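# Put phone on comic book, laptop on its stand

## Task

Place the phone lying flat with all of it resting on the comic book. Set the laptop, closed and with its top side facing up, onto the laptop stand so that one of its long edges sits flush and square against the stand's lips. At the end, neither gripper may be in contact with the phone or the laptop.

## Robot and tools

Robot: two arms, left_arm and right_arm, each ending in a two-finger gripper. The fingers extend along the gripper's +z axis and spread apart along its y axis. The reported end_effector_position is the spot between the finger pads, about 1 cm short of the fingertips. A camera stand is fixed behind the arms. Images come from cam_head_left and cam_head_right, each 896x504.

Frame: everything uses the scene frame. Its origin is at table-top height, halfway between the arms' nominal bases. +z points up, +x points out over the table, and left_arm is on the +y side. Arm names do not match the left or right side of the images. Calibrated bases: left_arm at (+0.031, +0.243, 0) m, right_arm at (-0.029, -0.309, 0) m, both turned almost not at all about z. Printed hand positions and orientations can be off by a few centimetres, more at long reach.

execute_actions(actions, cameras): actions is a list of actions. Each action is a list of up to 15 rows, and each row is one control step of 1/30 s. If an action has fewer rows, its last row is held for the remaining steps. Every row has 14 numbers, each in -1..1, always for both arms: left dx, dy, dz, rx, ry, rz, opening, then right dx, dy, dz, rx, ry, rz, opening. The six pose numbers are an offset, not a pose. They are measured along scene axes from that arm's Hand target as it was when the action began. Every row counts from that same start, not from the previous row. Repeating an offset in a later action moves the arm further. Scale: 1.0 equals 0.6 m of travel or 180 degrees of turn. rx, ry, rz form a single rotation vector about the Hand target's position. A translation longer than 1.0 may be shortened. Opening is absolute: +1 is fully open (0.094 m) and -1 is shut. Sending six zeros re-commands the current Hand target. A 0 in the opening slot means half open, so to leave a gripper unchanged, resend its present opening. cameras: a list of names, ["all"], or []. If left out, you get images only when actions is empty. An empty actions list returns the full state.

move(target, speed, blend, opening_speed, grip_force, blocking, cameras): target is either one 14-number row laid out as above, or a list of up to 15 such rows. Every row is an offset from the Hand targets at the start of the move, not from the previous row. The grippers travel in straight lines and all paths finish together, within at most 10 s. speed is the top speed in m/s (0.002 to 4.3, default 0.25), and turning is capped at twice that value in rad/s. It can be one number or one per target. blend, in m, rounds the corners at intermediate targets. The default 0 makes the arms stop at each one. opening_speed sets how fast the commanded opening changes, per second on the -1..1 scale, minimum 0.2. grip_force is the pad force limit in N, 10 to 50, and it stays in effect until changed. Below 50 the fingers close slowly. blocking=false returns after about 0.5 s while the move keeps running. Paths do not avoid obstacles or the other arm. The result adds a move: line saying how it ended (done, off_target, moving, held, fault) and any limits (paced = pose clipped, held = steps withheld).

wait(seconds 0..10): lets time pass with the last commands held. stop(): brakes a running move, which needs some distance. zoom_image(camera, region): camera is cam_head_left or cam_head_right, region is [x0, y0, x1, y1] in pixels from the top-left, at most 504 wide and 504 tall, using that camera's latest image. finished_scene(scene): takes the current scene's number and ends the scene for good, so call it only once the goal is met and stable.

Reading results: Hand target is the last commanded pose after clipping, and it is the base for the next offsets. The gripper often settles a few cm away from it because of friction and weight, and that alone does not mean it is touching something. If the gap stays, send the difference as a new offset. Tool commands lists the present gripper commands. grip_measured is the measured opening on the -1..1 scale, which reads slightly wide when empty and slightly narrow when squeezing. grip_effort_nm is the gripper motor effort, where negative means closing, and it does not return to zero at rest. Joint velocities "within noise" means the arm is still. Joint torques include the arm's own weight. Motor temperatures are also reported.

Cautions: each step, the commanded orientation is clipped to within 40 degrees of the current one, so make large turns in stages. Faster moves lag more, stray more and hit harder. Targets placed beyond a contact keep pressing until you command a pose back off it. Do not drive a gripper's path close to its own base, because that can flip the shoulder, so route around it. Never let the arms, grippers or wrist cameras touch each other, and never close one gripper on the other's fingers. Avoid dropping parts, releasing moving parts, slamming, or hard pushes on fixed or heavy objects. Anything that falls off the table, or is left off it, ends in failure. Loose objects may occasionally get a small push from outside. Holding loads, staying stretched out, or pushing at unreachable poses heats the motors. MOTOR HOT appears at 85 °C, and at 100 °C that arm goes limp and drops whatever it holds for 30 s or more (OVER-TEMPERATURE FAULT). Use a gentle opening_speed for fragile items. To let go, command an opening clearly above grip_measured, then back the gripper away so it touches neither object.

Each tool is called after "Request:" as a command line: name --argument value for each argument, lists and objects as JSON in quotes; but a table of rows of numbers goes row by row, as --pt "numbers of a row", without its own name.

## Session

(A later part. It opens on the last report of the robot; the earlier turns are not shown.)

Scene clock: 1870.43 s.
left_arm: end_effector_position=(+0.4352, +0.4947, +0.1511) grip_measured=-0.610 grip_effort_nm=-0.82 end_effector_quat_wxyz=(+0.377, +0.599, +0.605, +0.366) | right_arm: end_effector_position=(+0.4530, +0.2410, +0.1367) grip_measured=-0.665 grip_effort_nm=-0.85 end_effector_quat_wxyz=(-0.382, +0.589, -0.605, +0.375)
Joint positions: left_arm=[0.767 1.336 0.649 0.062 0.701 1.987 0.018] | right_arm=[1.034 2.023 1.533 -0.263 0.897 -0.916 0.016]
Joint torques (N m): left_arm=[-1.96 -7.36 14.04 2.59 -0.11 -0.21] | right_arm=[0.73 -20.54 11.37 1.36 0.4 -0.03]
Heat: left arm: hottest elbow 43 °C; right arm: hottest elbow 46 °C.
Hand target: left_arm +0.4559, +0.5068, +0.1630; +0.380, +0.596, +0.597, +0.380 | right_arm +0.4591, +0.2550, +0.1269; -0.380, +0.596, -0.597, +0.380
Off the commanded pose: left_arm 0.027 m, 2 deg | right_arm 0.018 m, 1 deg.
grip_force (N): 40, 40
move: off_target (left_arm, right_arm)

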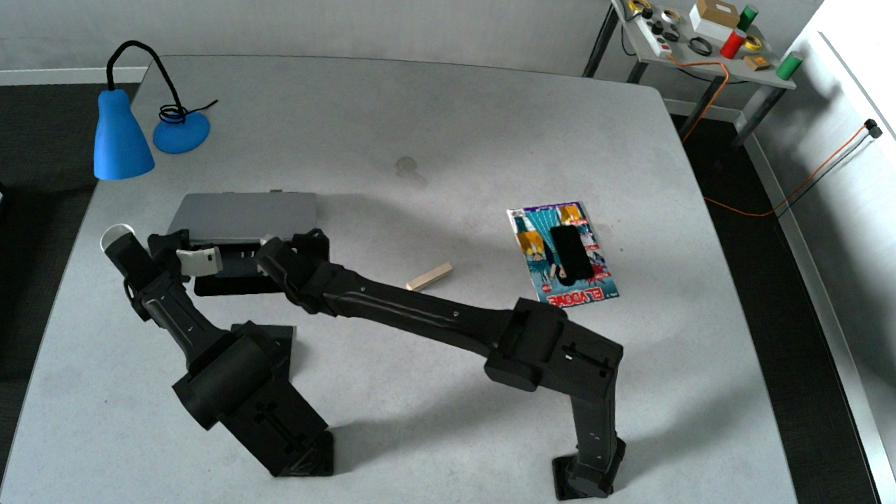

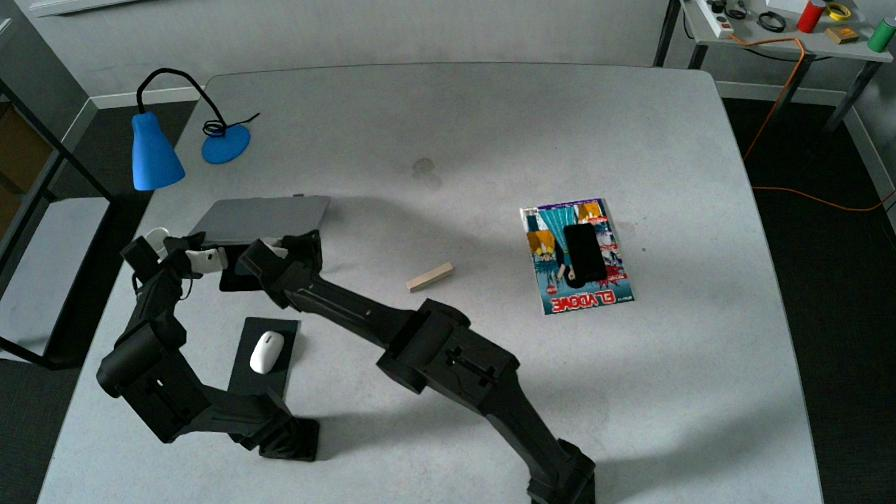

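Request:
move --target '[0.032, 0.01, -0.02, 0, 0, 0, -0.85, 0.045, 0.01, -0.025, 0, 0, 0, -0.85]' --speed 0.05 --cameras '["all"]'

Request:
zoom_image --camera "cam_head_left" --region '[160, 175, 340, 275]'

Request:
zoom_image --camera "cam_head_right" --region '[180, 175, 360, 275]'

Scene clock: 1885.37 s.
left_arm: end_effector_position=(+0.4542, +0.5044, +0.1504) grip_measured=-0.610 grip_effort_nm=-0.82 end_effector_quat_wxyz=(+0.379, +0.597, +0.600, +0.374) | right_arm: end_effector_position=(+0.4643, +0.2484, +0.1359) grip_measured=-0.667 grip_effort_nm=-0.85 end_effector_quat_wxyz=(-0.387, +0.593, -0.601, +0.372)
Joint positions: left_arm=[0.75 1.394 0.687 0.113 0.688 1.967 0.018] | right_arm=[1.023 2.046 1.563 -0.243 0.878 -0.945 0.016]
Joint torques (N m): left_arm=[-2.67 -7.12 13.29 2.54 -0.41 -0.21] | right_arm=[-0.56 -18.37 12.79 1.77 0.27 -0.05]
Heat: left arm: hottest elbow 42 °C; right arm: hottest elbow 45 °C.
Hand target: left_arm +0.4751, +0.5127, +0.1509; +0.380, +0.596, +0.597, +0.380 | right_arm +0.4861, +0.2610, +0.1120; -0.380, +0.596, -0.597, +0.380
Off the commanded pose: left_arm 0.023 m, 1 deg | right_arm 0.035 m, 1 deg.
grip_force (N): 40, 40
move: off_target (left_arm, right_arm)

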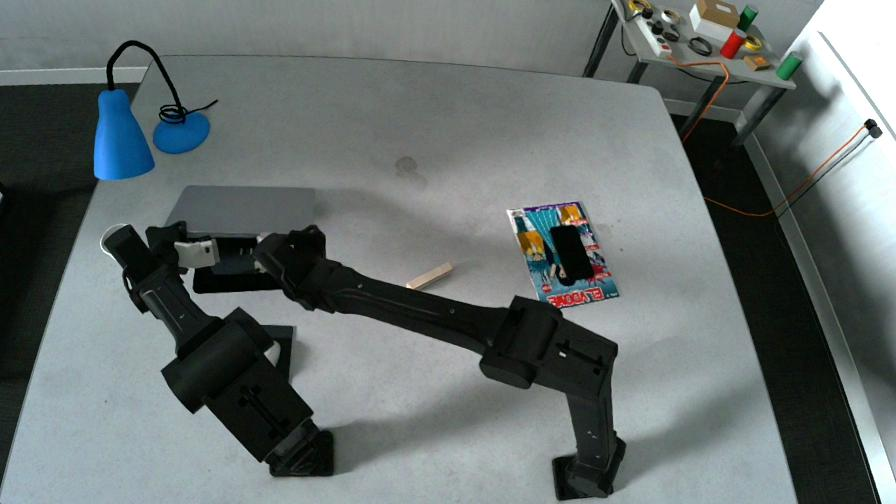

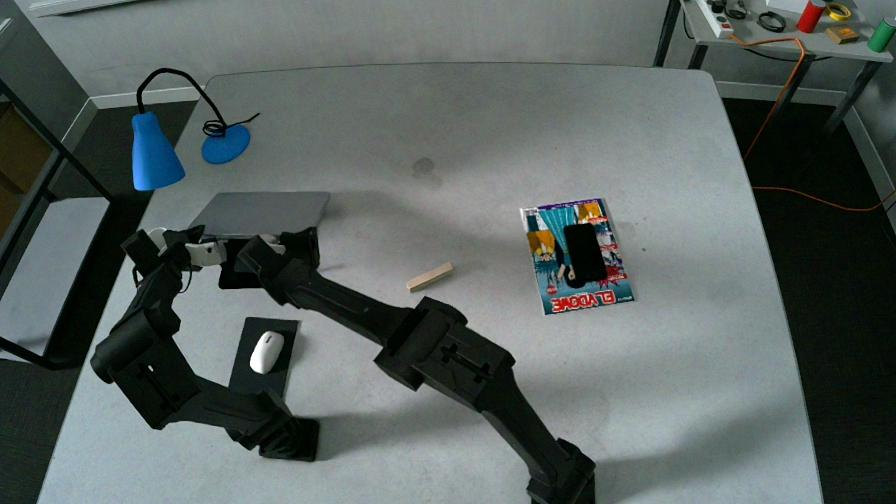

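Scaled by 2.800.

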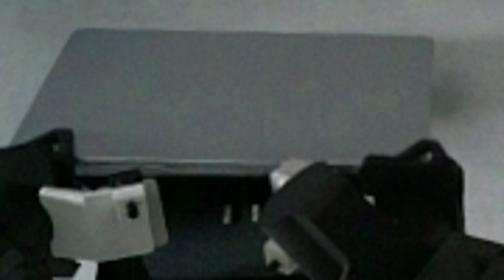

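Scaled by 2.800.

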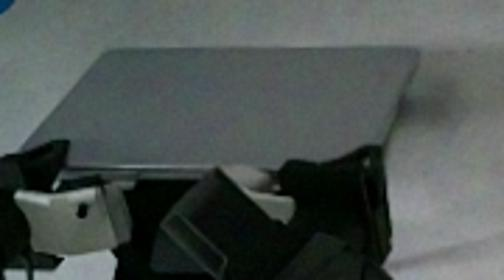

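Request:
move --pt "-0.055 -0.006 0.004 0 0 0 -0.85 -0.01 -0.006 0.0 0 0 0 -0.85" --pt "-0.055 -0.006 -0.035 0 0 0 -0.85 -0.01 -0.006 0.0 0 0 0 -0.85" --speed 0.06 --cameras '["all"]'

Request:
zoom_image --camera "cam_head_left" --region '[160, 175, 340, 275]'

Request:
zoom_image --camera "cam_head_right" --region '[180, 175, 360, 275]'

Scene clock: 1925.67 s.
left_arm: end_effector_position=(+0.4519, +0.5045, +0.1528) grip_measured=-0.610 grip_effort_nm=-0.82 end_effector_quat_wxyz=(+0.386, +0.599, +0.586, +0.386) | right_arm: end_effector_position=(+0.4644, +0.2484, +0.1360) grip_measured=-0.668 grip_effort_nm=-0.85 end_effector_quat_wxyz=(-0.387, +0.592, -0.601, +0.372)
Joint positions: left_arm=[0.761 1.395 0.673 0.156 0.716 1.978 0.018] | right_arm=[1.023 2.046 1.563 -0.242 0.878 -0.945 0.016]
Joint torques (N m): left_arm=[0.09 -8.59 6.68 2.56 0.19 0.02] | right_arm=[-0.21 -19.19 11.41 1.88 0.39 -0.01]
Motor temperatures (°C): left_arm=[22 26 41 24 27 24 30] | right_arm=[26 42 54 25 25 24 28]
Heat: left arm: hottest elbow 41 °C; right arm: hottest elbow 54 °C.
Hand target: left_arm +0.4421, +0.5091, +0.1299; +0.380, +0.596, +0.597, +0.380 | right_arm +0.4801, +0.2574, +0.1120; -0.380, +0.596, -0.597, +0.380
Off the commanded pose: left_arm 0.025 m, 2 deg | right_arm 0.030 m, 1 deg.
grip_force (N): 40, 40
move: off_target (left_arm, right_arm)

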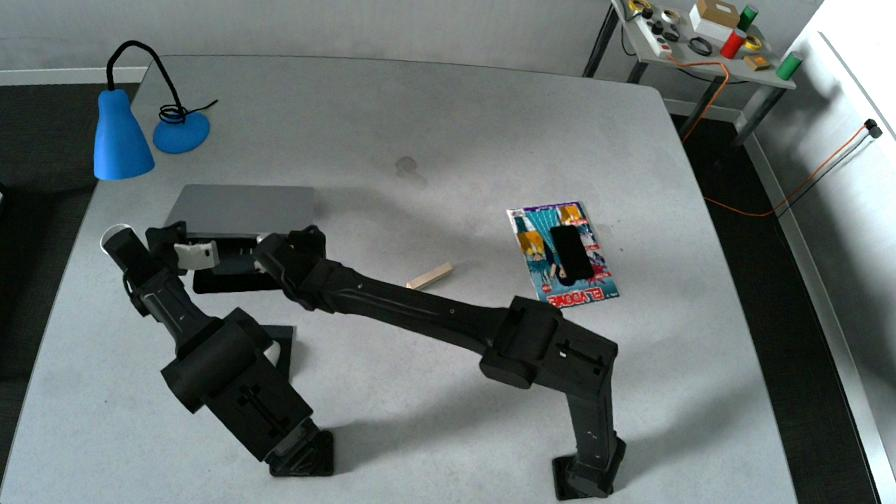

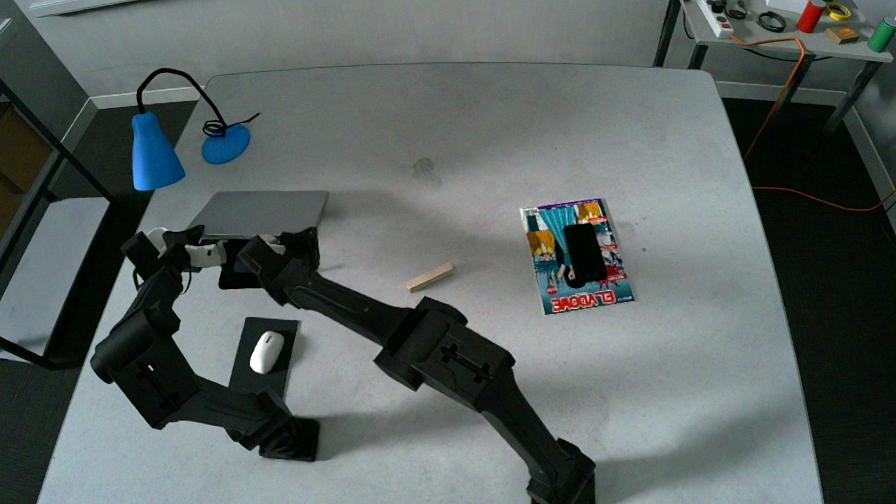

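Scaled by 2.800.

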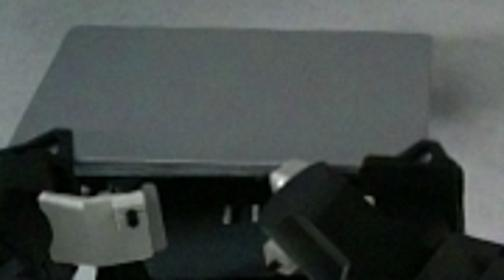

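Scaled by 2.800.

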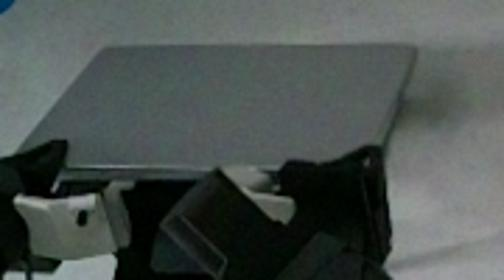

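Request:
move --pt "-0.05 -0.005 0.045 0 0 0 -0.85 -0.01 -0.005 0.02 0 0 0 -0.85" --pt "-0.055 -0.005 0.045 0 0.022 0 -0.85 -0.012 -0.005 0.02 0 0.022 0 -0.85" --speed 0.06 --cameras '["all"]'

Request:
zoom_image --camera "cam_head_left" --region '[160, 175, 340, 275]'

Request:
zoom_image --camera "cam_head_right" --region '[180, 175, 360, 275]'

Scene clock: 1949.17 s.
left_arm: end_effector_position=(+0.4181, +0.5011, +0.1539) grip_measured=-0.610 grip_effort_nm=-0.82 end_effector_quat_wxyz=(+0.367, +0.605, +0.609, +0.358) | right_arm: end_effector_position=(+0.4622, +0.2500, +0.1359) grip_measured=-0.669 grip_effort_nm=-0.86 end_effector_quat_wxyz=(-0.366, +0.612, -0.602, +0.361)
Joint positions: left_arm=[0.81 1.305 0.656 -0.033 0.722 2.047 0.018] | right_arm=[1.021 2.045 1.596 -0.341 0.844 -0.926 0.016]
Joint torques (N m): left_arm=[0.26 -12.75 9.98 0.05 0.45 0.27] | right_arm=[-0.15 -21.48 11.36 0.34 0.17 0.39]
Heat: left arm: hottest elbow 40 °C; right arm: hottest elbow 53 °C.
Hand target: left_arm +0.4091, +0.5063, +0.1571; +0.359, +0.609, +0.609, +0.359 | right_arm +0.4728, +0.2545, +0.1240; -0.359, +0.609, -0.609, +0.359
Off the commanded pose: left_arm 0.011 m, 1 deg | right_arm 0.017 m, 1 deg.
joint sent to its limit (left arm) — joint 6 (wrist roll), upper limit. The joint targets still meet the commanded pose.
grip_force (N): 40, 40
move: off_target (left_arm, right_arm)

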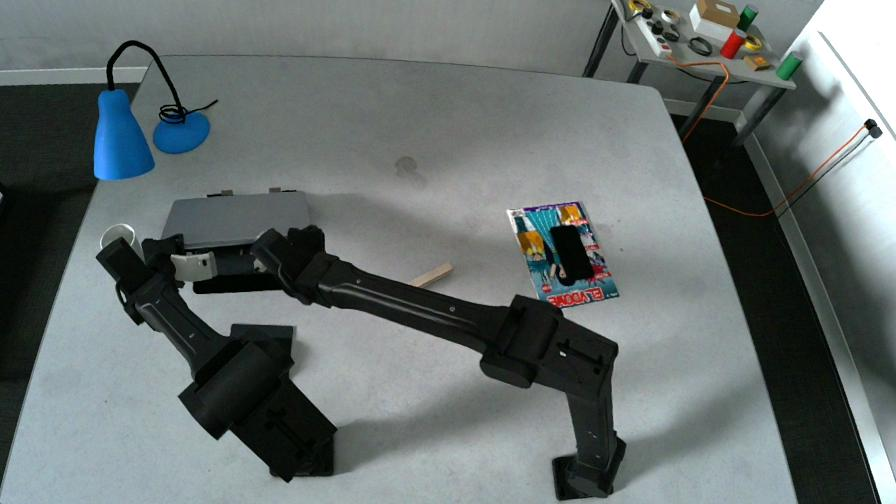

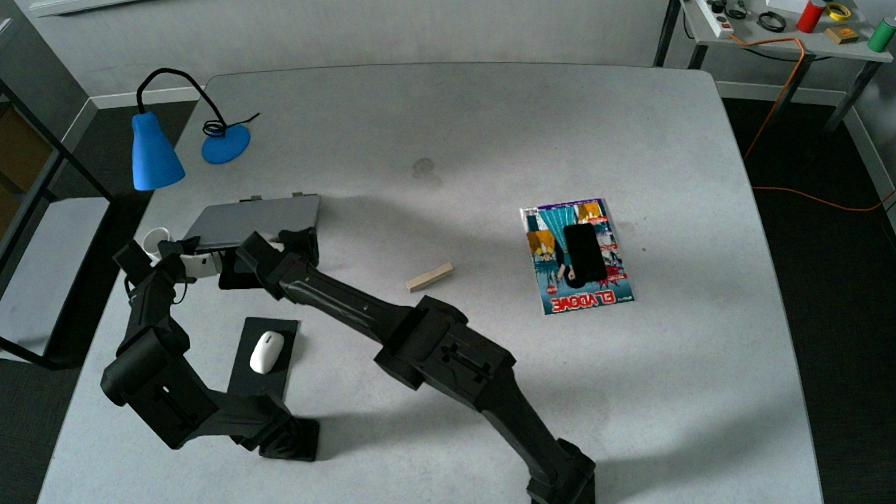

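Scaled by 2.800.

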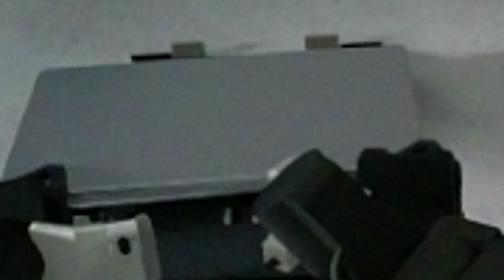

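Scaled by 2.800.

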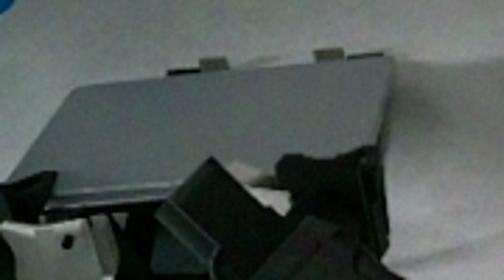

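Request:
move --target '[0.0, 0.0, -0.05, 0, 0, 0, -0.85, 0, 0, 0, 0, 0, 0, -0.85]' --speed 0.06 --cameras '["all"]'

Request:
zoom_image --camera "cam_head_left" --region '[150, 175, 330, 300]'

Request:
zoom_image --camera "cam_head_right" --region '[170, 175, 350, 300]'

Scene clock: 1965.80 s.
left_arm: end_effector_position=(+0.4210, +0.5031, +0.1550) grip_measured=-0.610 grip_effort_nm=-0.82 end_effector_quat_wxyz=(+0.370, +0.605, +0.600, +0.371) | right_arm: end_effector_position=(+0.4624, +0.2506, +0.1366) grip_measured=-0.669 grip_effort_nm=-0.85 end_effector_quat_wxyz=(-0.368, +0.609, -0.605, +0.358)
Joint positions: left_arm=[0.81 1.315 0.65 0.016 0.729 2.043 0.018] | right_arm=[1.021 2.045 1.598 -0.341 0.843 -0.917 0.016]
Joint torques (N m): left_arm=[-0.03 -6.89 6.63 1.74 0.1 0.3] | right_arm=[-0.15 -21.6 11.25 0.38 0.21 0.3]
Heat: left arm: hottest elbow 40 °C; right arm: hottest elbow 53 °C.
Hand target: left_arm +0.4090, +0.5062, +0.1270; +0.359, +0.609, +0.609, +0.359 | right_arm +0.4728, +0.2545, +0.1240; -0.359, +0.609, -0.609, +0.359
Off the commanded pose: left_arm 0.031 m, 2 deg | right_arm 0.017 m, 1 deg.
joint sent to its limit (left arm) — joint 6 (wrist roll), upper limit. The joint targets still meet the commanded pose.
grip_force (N): 40, 40
move: off_target (left_arm, right_arm)

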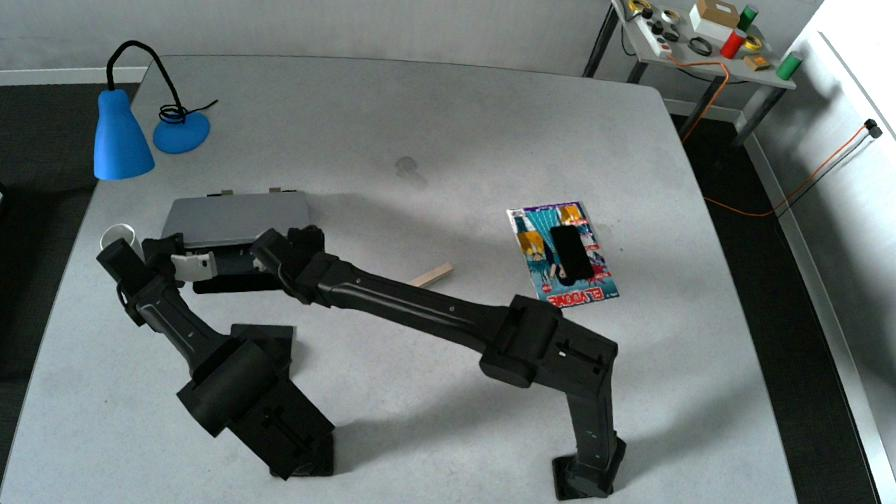

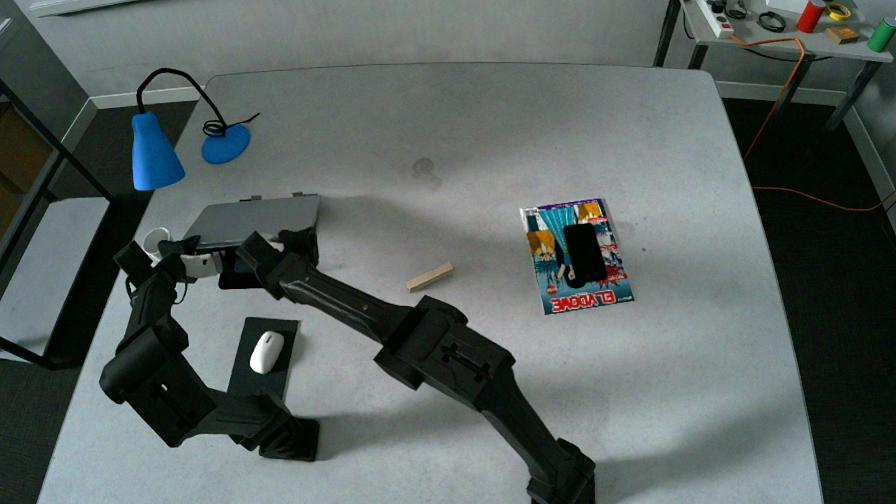

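Scaled by 2.800.

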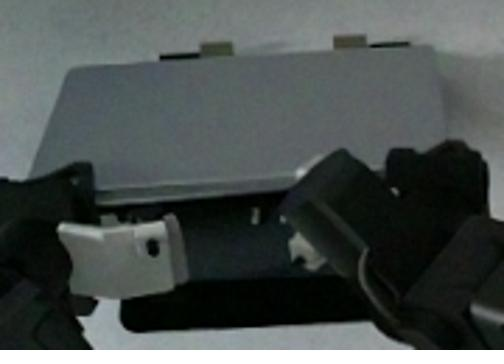

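Scaled by 2.800.

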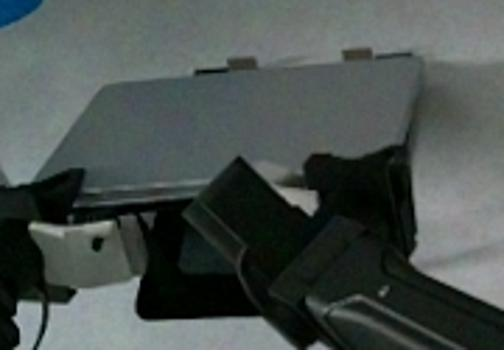

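Request:
move --target '[0.015, 0.0, 0.035, 0, 0, 0, -0.3, -0.01, -0.002, 0.005, 0, 0, 0, -0.3]' --speed 0.05 --opening_speed 0.5 --cameras '["all"]'

Request:
zoom_image --camera "cam_head_left" --region '[150, 175, 330, 300]'

Request:
zoom_image --camera "cam_head_right" --region '[170, 175, 350, 300]'

Scene clock: 1980.83 s.
left_arm: end_effector_position=(+0.4228, +0.5032, +0.1597) grip_measured=-0.304 grip_effort_nm=0.20 end_effector_quat_wxyz=(+0.370, +0.605, +0.599, +0.371) | right_arm: end_effector_position=(+0.4613, +0.2488, +0.1345) grip_measured=-0.302 grip_effort_nm=0.07 end_effector_quat_wxyz=(-0.364, +0.609, -0.607, +0.358)
Joint positions: left_arm=[0.807 1.308 0.658 0.004 0.727 2.042 0.033] | right_arm=[1.021 2.045 1.598 -0.357 0.843 -0.905 0.033]
Joint torques (N m): left_arm=[-1.49 -9.29 9.74 0.14 -0.31 0.2] | right_arm=[0.26 -22.53 10.48 0.65 0.37 0.26]
Heat: left arm: hottest elbow 39 °C; right arm: hottest elbow 52 °C.
Hand target: left_arm +0.4181, +0.5062, +0.1480; +0.359, +0.609, +0.609, +0.359 | right_arm +0.4668, +0.2533, +0.1270; -0.359, +0.609, -0.609, +0.359
Off the commanded pose: left_arm 0.013 m, 2 deg | right_arm 0.010 m, 1 deg.
grip_force (N): 40, 40
move: off_target (left_arm)

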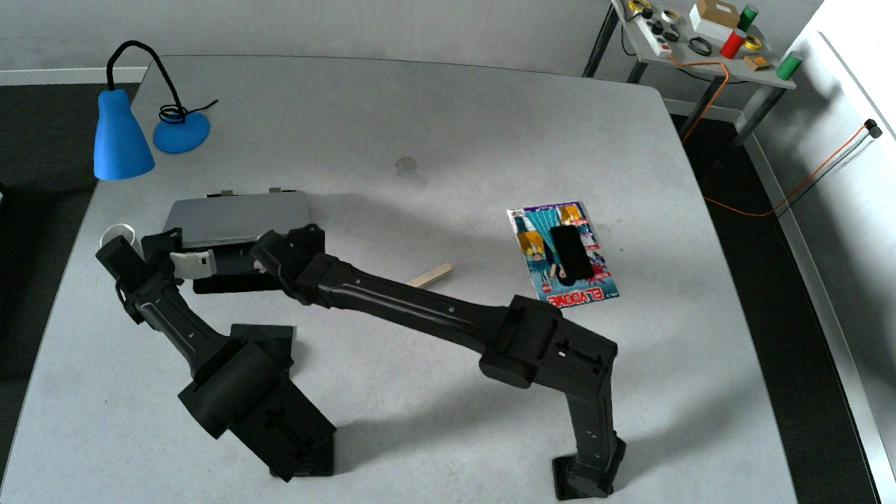

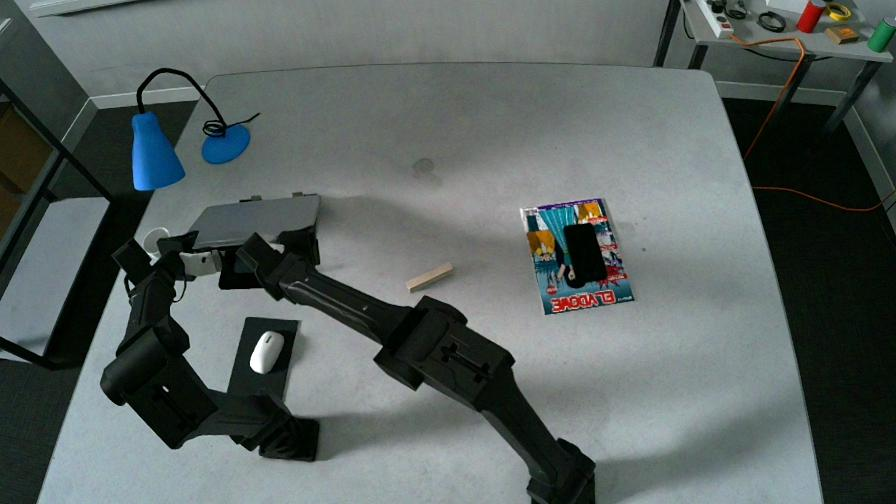

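Scaled by 2.800.

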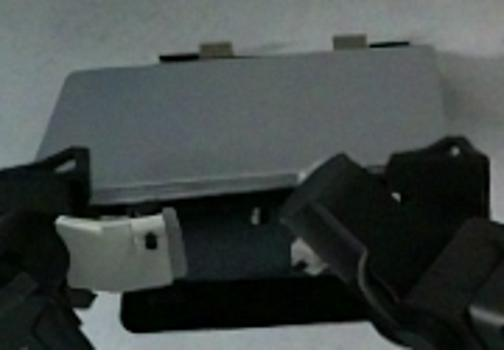

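Scaled by 2.800.

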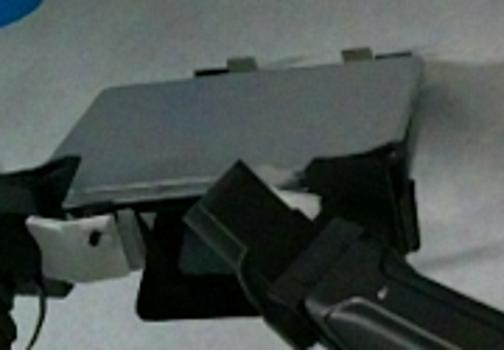

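Request:
move --target '[-0.055, 0.0, 0.02, 0, 0, 0, -0.3, -0.055, 0.0, 0.02, 0, 0, 0, -0.3]' --speed 0.04 --cameras '["all"]'

Request:
zoom_image --camera "cam_head_left" --region '[150, 175, 330, 300]'

Request:
zoom_image --camera "cam_head_right" --region '[170, 175, 350, 300]'

Scene clock: 1988.17 s.
left_arm: end_effector_position=(+0.4030, +0.4975, +0.1631) grip_measured=-0.303 grip_effort_nm=0.15 end_effector_quat_wxyz=(+0.376, +0.602, +0.606, +0.360) | right_arm: end_effector_position=(+0.4469, +0.2500, +0.1347) grip_measured=-0.301 grip_effort_nm=0.06 end_effector_quat_wxyz=(-0.358, +0.604, -0.613, +0.363)
Joint positions: left_arm=[0.842 1.256 0.637 -0.068 0.762 2.061 0.033] | right_arm=[1.044 2.041 1.598 -0.403 0.875 -0.857 0.033]
Joint torques (N m): left_arm=[1.44 -12.1 7.99 0.83 0.07 0.16] | right_arm=[1.67 -26.05 7.41 0.64 0.3 0.29]
Heat: left arm: hottest elbow 38 °C; right arm: hottest elbow 51 °C.
Hand target: left_arm +0.3851, +0.5062, +0.1600; +0.359, +0.609, +0.609, +0.359 | right_arm +0.4339, +0.2532, +0.1391; -0.359, +0.609, -0.609, +0.359
Off the commanded pose: left_arm 0.020 m, 2 deg | right_arm 0.014 m, 1 deg.
joint sent to its limit (left arm) — joint 6 (wrist roll), upper limit. The joint targets still meet the commanded pose.
grip_force (N): 40, 40
move: off_target (left_arm, right_arm)

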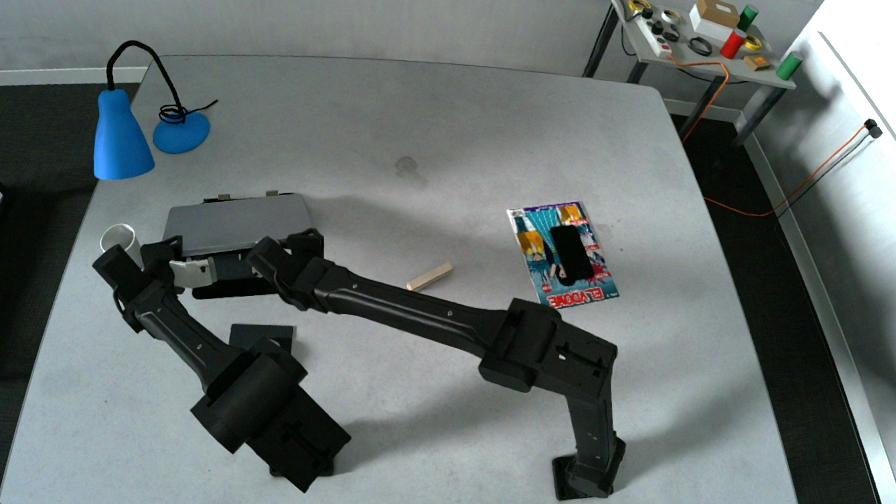

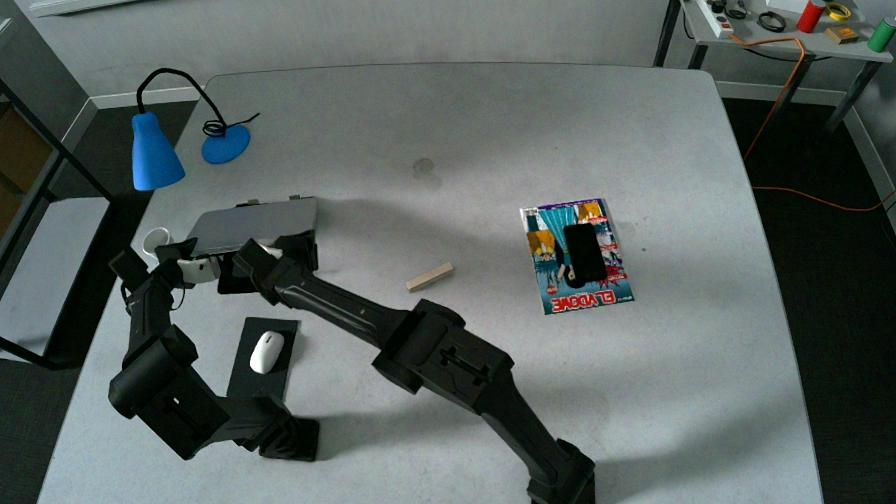

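Scaled by 2.800.

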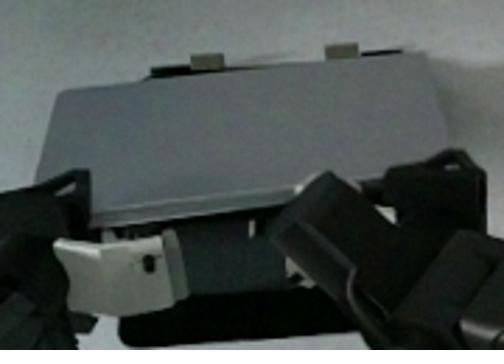

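Scaled by 2.800.

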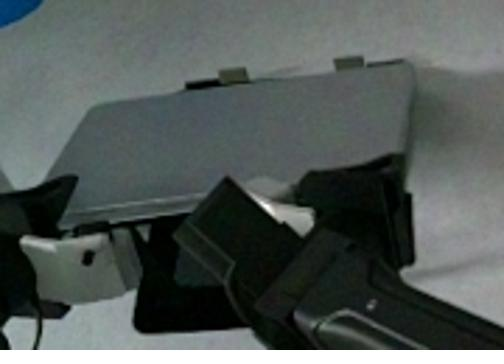

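Request:
move --target '[0.0, 0.0, -0.03, 0, 0, 0, -0.3, 0.0, 0.0, -0.05, 0, 0, 0, -0.3]' --speed 0.04 --cameras '["all"]'

Request:
zoom_image --camera "cam_head_left" --region '[150, 175, 330, 300]'

Request:
zoom_image --camera "cam_head_right" --region '[170, 175, 350, 300]'

Scene clock: 2004.80 s.
left_arm: end_effector_position=(+0.4026, +0.4970, +0.1627) grip_measured=-0.303 grip_effort_nm=0.15 end_effector_quat_wxyz=(+0.377, +0.603, +0.597, +0.371) | right_arm: end_effector_position=(+0.4470, +0.2501, +0.1321) grip_measured=-0.301 grip_effort_nm=0.05 end_effector_quat_wxyz=(-0.368, +0.596, -0.615, +0.362)
Joint positions: left_arm=[0.844 1.256 0.621 -0.025 0.768 2.062 0.033] | right_arm=[1.045 2.041 1.58 -0.362 0.879 -0.855 0.033]
Joint torques (N m): left_arm=[1.08 -8.35 7.08 1.4 -0.06 0.12] | right_arm=[1.73 -23.24 6.46 1.24 0.15 0.28]
Motor temperatures (°C): left_arm=[22 26 38 24 27 24 29] | right_arm=[26 45 48 25 25 24 27]
Heat: left arm: hottest elbow 38 °C; right arm: hottest elbow 48 °C.
Hand target: left_arm +0.3851, +0.5063, +0.1421; +0.359, +0.609, +0.609, +0.359 | right_arm +0.4339, +0.2532, +0.1091; -0.359, +0.609, -0.609, +0.359
Off the commanded pose: left_arm 0.029 m, 3 deg | right_arm 0.027 m, 2 deg.
joint sent to its limit (left arm) — joint 6 (wrist roll), upper limit. The joint targets still meet the commanded pose.
grip_force (N): 40, 40
move: off_target (left_arm, right_arm)

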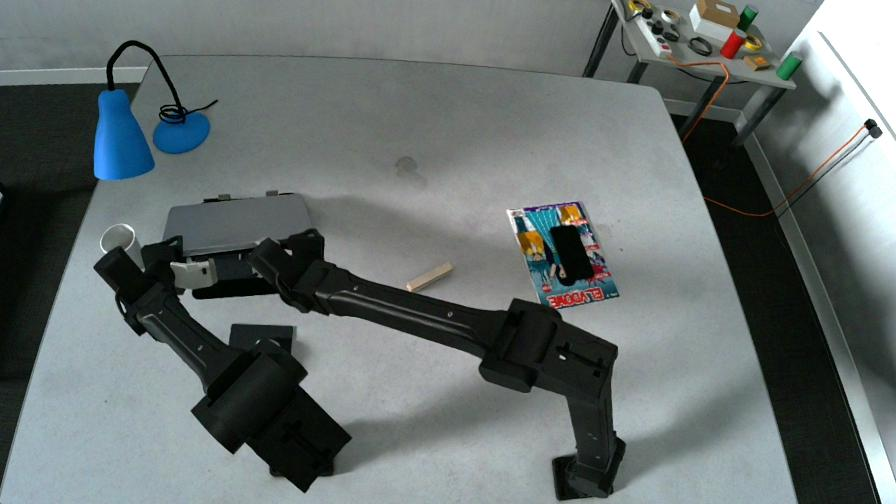

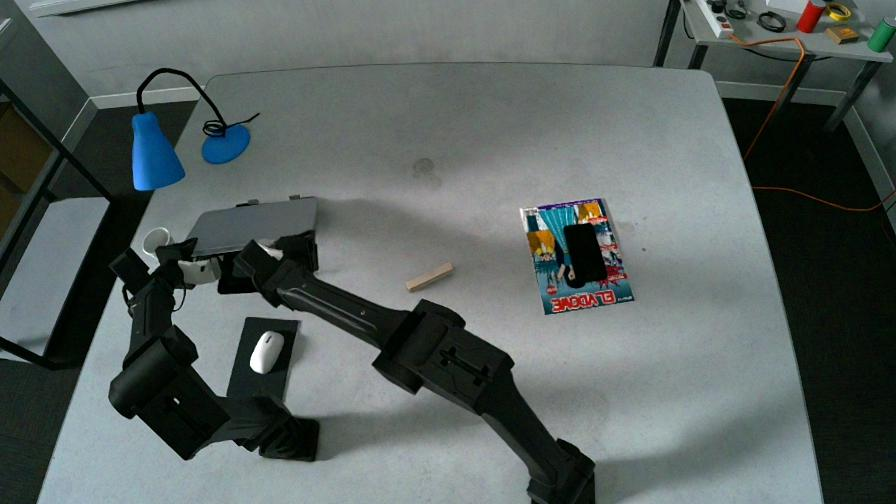

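Scaled by 2.800.

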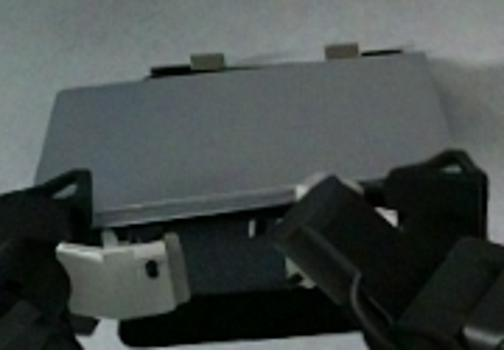

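Scaled by 2.800.

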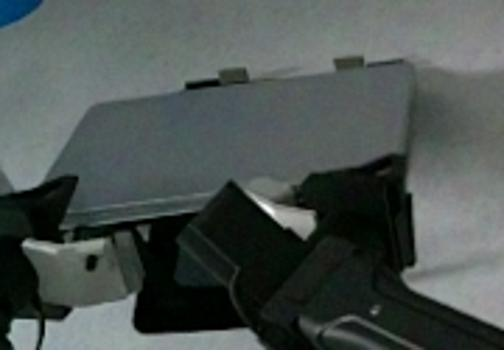

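Request:
move --target '[0.0, 0.0, 0.03, 0, 0, 0, -0.3, 0.035, 0.0, 0.0, 0, 0, 0, -0.85]' --speed 0.05 --opening_speed 0.6 --cameras '["all"]'

Request:
zoom_image --camera "cam_head_left" --region '[150, 175, 330, 300]'

Request:
zoom_image --camera "cam_head_right" --region '[170, 175, 350, 300]'

Scene clock: 2028.60 s.
left_arm: end_effector_position=(+0.3990, +0.4960, +0.1632) grip_measured=-0.302 grip_effort_nm=0.15 end_effector_quat_wxyz=(+0.376, +0.602, +0.602, +0.366) | right_arm: end_effector_position=(+0.4511, +0.2503, +0.1357) grip_measured=-0.661 grip_effort_nm=-0.85 end_effector_quat_wxyz=(-0.371, +0.598, -0.611, +0.362)
Joint positions: left_arm=[0.848 1.244 0.621 -0.052 0.767 2.065 0.033] | right_arm=[1.039 2.038 1.58 -0.344 0.872 -0.878 0.016]
Joint torques (N m): left_arm=[1.73 -10.34 9.37 0.29 -0.09 0.12] | right_arm=[0.21 -21.25 8.85 1.28 -0.24 0.2]
Heat: left arm: hottest elbow 37 °C; right arm: hottest elbow 46 °C.
Hand target: left_arm +0.3851, +0.5063, +0.1601; +0.359, +0.609, +0.609, +0.359 | right_arm +0.4550, +0.2532, +0.1090; -0.359, +0.609, -0.609, +0.359
Off the commanded pose: left_arm 0.018 m, 2 deg | right_arm 0.027 m, 2 deg.
joint sent to its limit (left arm) — joint 6 (wrist roll), upper limit. The joint targets still meet the commanded pose.
grip_force (N): 40, 40
move: off_target (left_arm, right_arm)

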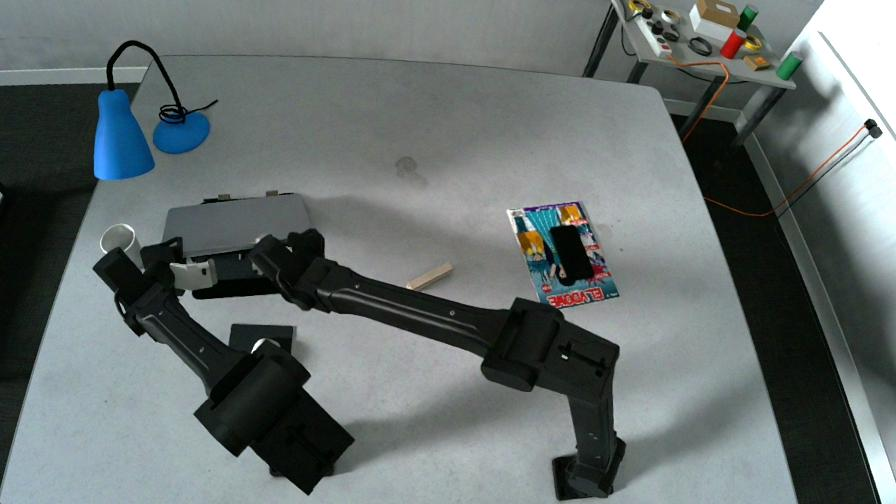

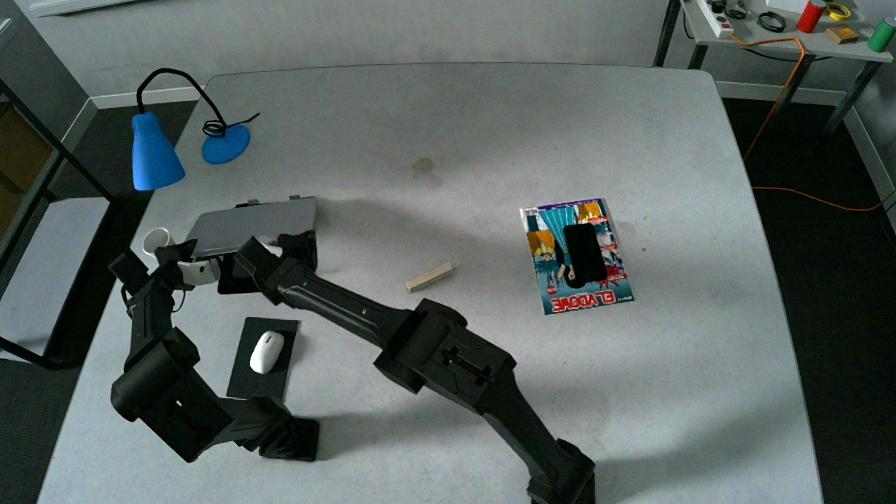

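Scaled by 2.800.

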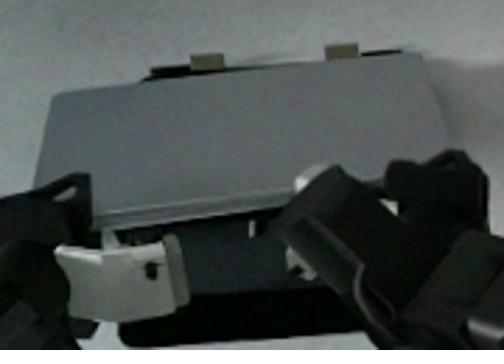

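Scaled by 2.800.

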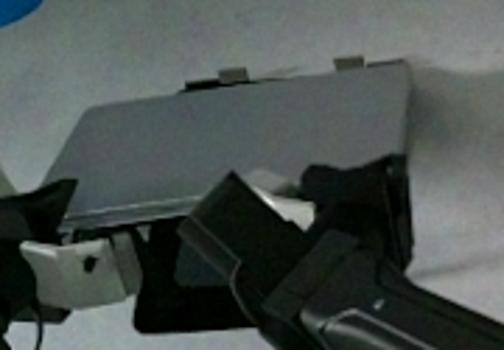

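Request:
move --pt "0.0 0.0 0.012 0 0 0 -0.3 0.0 0.0 0.0 0 0 0 -0.85" --pt "-0.095 0.0 0.065 0 0 0 -0.3 0.0 0.0 0.0 0 0 0 -0.85" --speed 0.05 --blend '[0.01, 0]' --cameras '["all"]'

Request:
zoom_image --camera "cam_head_left" --region '[150, 175, 330, 300]'

Request:
zoom_image --camera "cam_head_right" --region '[170, 175, 350, 300]'

Scene clock: 2036.40 s.
left_arm: end_effector_position=(+0.3352, +0.5063, +0.1998) grip_measured=-0.302 grip_effort_nm=0.12 end_effector_quat_wxyz=(+0.374, +0.558, +0.633, +0.384) | right_arm: end_effector_position=(+0.4522, +0.2512, +0.1364) grip_measured=-0.661 grip_effort_nm=-0.85 end_effector_quat_wxyz=(-0.372, +0.601, -0.608, +0.361)
Joint positions: left_arm=[1.014 1.054 0.585 -0.222 0.841 2.073 0.033] | right_arm=[1.037 2.037 1.58 -0.337 0.866 -0.892 0.016]
Joint torques (N m): left_arm=[-1.03 -8.64 9.77 0.81 0.46 0.05] | right_arm=[0.38 -21.25 8.87 1.01 -0.05 0.32]
Heat: left arm: hottest elbow 37 °C; right arm: hottest elbow 46 °C.
Hand target: left_arm +0.3281, +0.5062, +0.1990; +0.359, +0.609, +0.609, +0.359 | right_arm +0.4548, +0.2533, +0.1091; -0.359, +0.609, -0.609, +0.359
Off the commanded pose: left_arm 0.007 m, 7 deg | right_arm 0.028 m, 2 deg.
joint sent to its limit (left arm) — joint 6 (wrist roll), upper limit. The joint targets are off in orientation, not in position.
grip_force (N): 40, 40
move: off_target (left_arm, right_arm); blend cut to 0.0088 m at target 1

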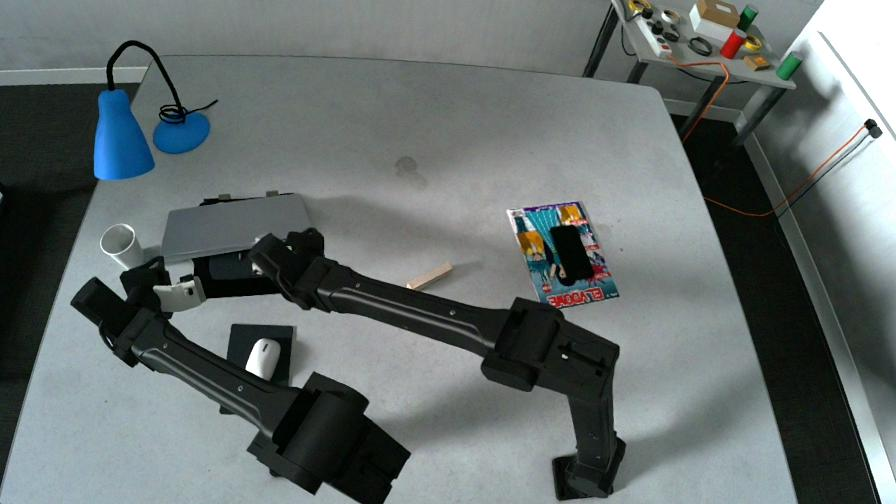

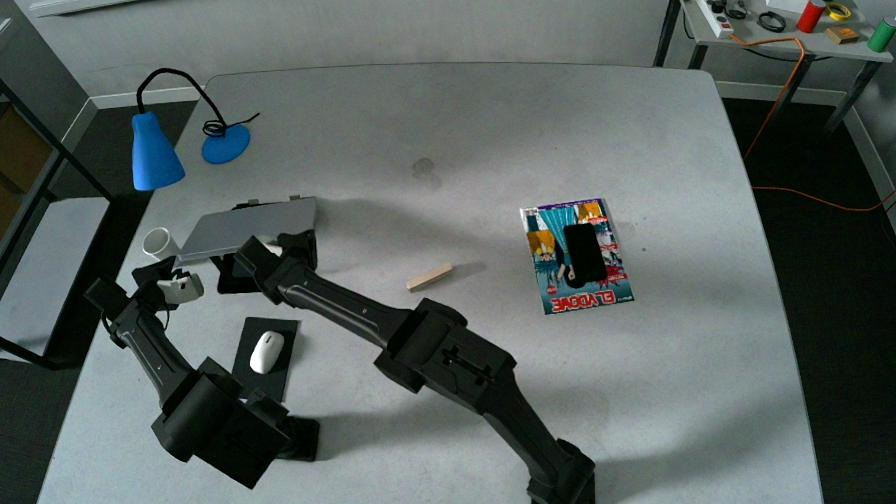

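Scaled by 2.800.

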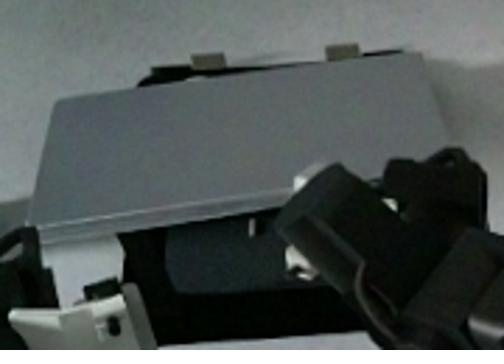

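Scaled by 2.800.

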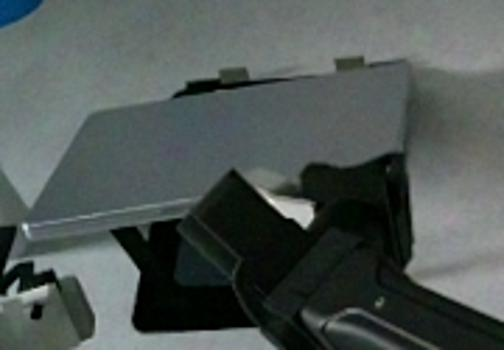

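Request:
move --pt "-0.02 0.0 0.02 0 0 0 -0.3 0.0 0.0 0.033 0 0 0 -0.85" --pt "-0.02 0.0 0.02 0 0 0 -0.3 0.006 -0.052 0.033 0 0 0 -0.85" --speed 0.05 --blend '[0.01, 0]' --cameras '["all"]'

Request:
zoom_image --camera "cam_head_left" --region '[150, 175, 330, 300]'

Request:
zoom_image --camera "cam_head_right" --region '[170, 175, 350, 300]'

Scene clock: 2067.37 s.
left_arm: end_effector_position=(+0.3228, +0.5062, +0.2108) grip_measured=-0.302 grip_effort_nm=0.11 end_effector_quat_wxyz=(+0.376, +0.549, +0.637, +0.389) | right_arm: end_effector_position=(+0.4553, +0.2474, +0.1389) grip_measured=-0.661 grip_effort_nm=-0.85 end_effector_quat_wxyz=(-0.378, +0.610, -0.602, +0.351)
Joint positions: left_arm=[1.049 1.01 0.585 -0.266 0.862 2.073 0.033] | right_arm=[1.025 2.017 1.553 -0.3 0.829 -0.924 0.016]
Joint torques (N m): left_arm=[0.03 -7.59 9.95 0.95 0.41 0.01] | right_arm=[-0.91 -25.76 5.22 0.57 0.5 0.33]
Heat: left arm: hottest elbow 37 °C; right arm: hottest elbow 46 °C.
Hand target: left_arm +0.3161, +0.5063, +0.2111; +0.359, +0.609, +0.609, +0.359 | right_arm +0.4584, +0.2222, +0.1289; -0.359, +0.609, -0.609, +0.359
Off the commanded pose: left_arm 0.007 m, 9 deg | right_arm 0.027 m, 3 deg.
joint sent to its limit (left arm) — joint 6 (wrist roll), upper limit. The joint targets are off in orientation, not in position.
grip_force (N): 40, 40
move: off_target (left_arm, right_arm)

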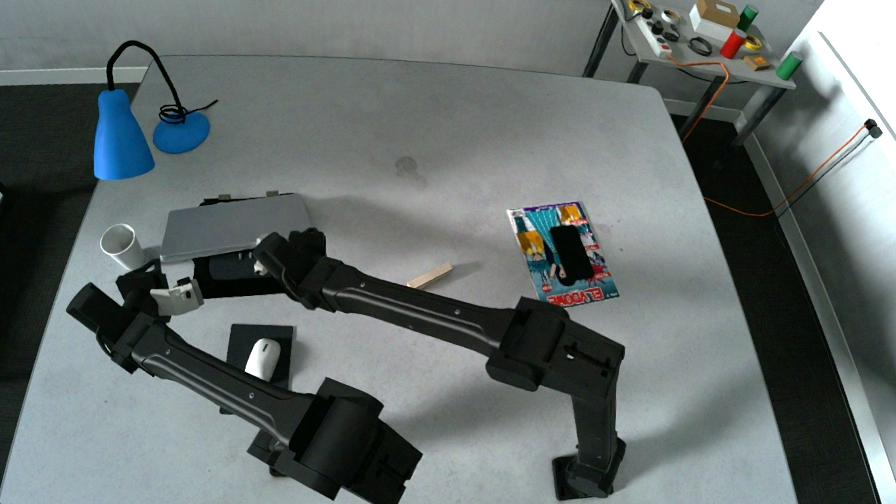

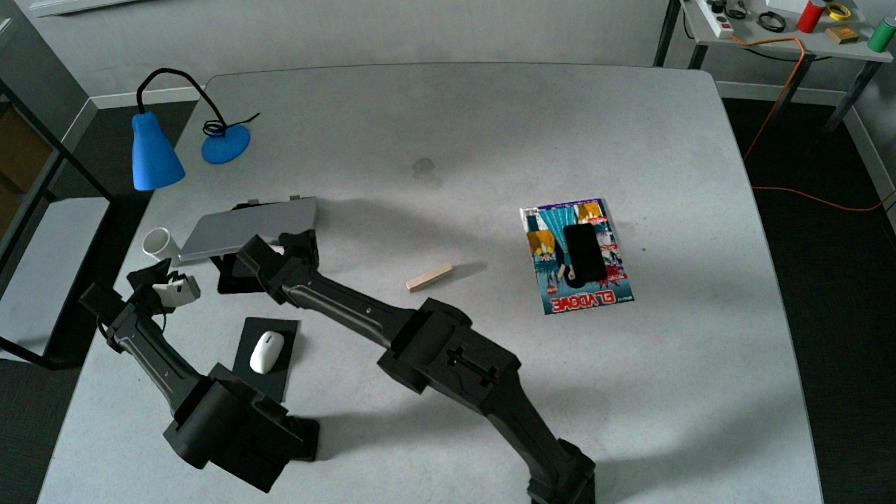

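Scaled by 2.800.

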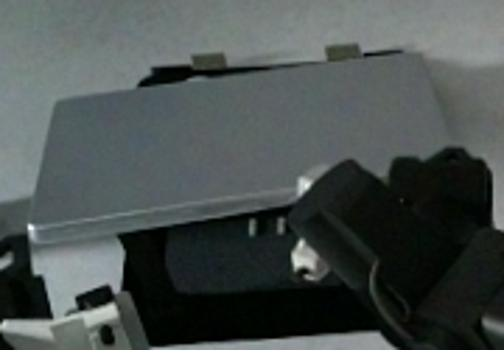

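Scaled by 2.800.

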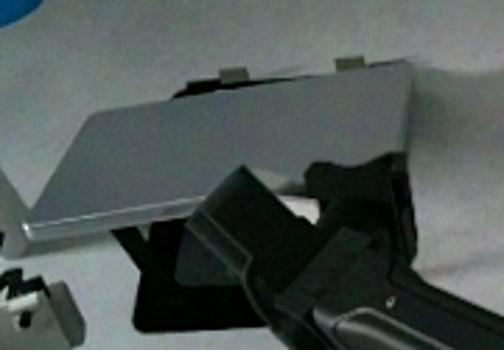

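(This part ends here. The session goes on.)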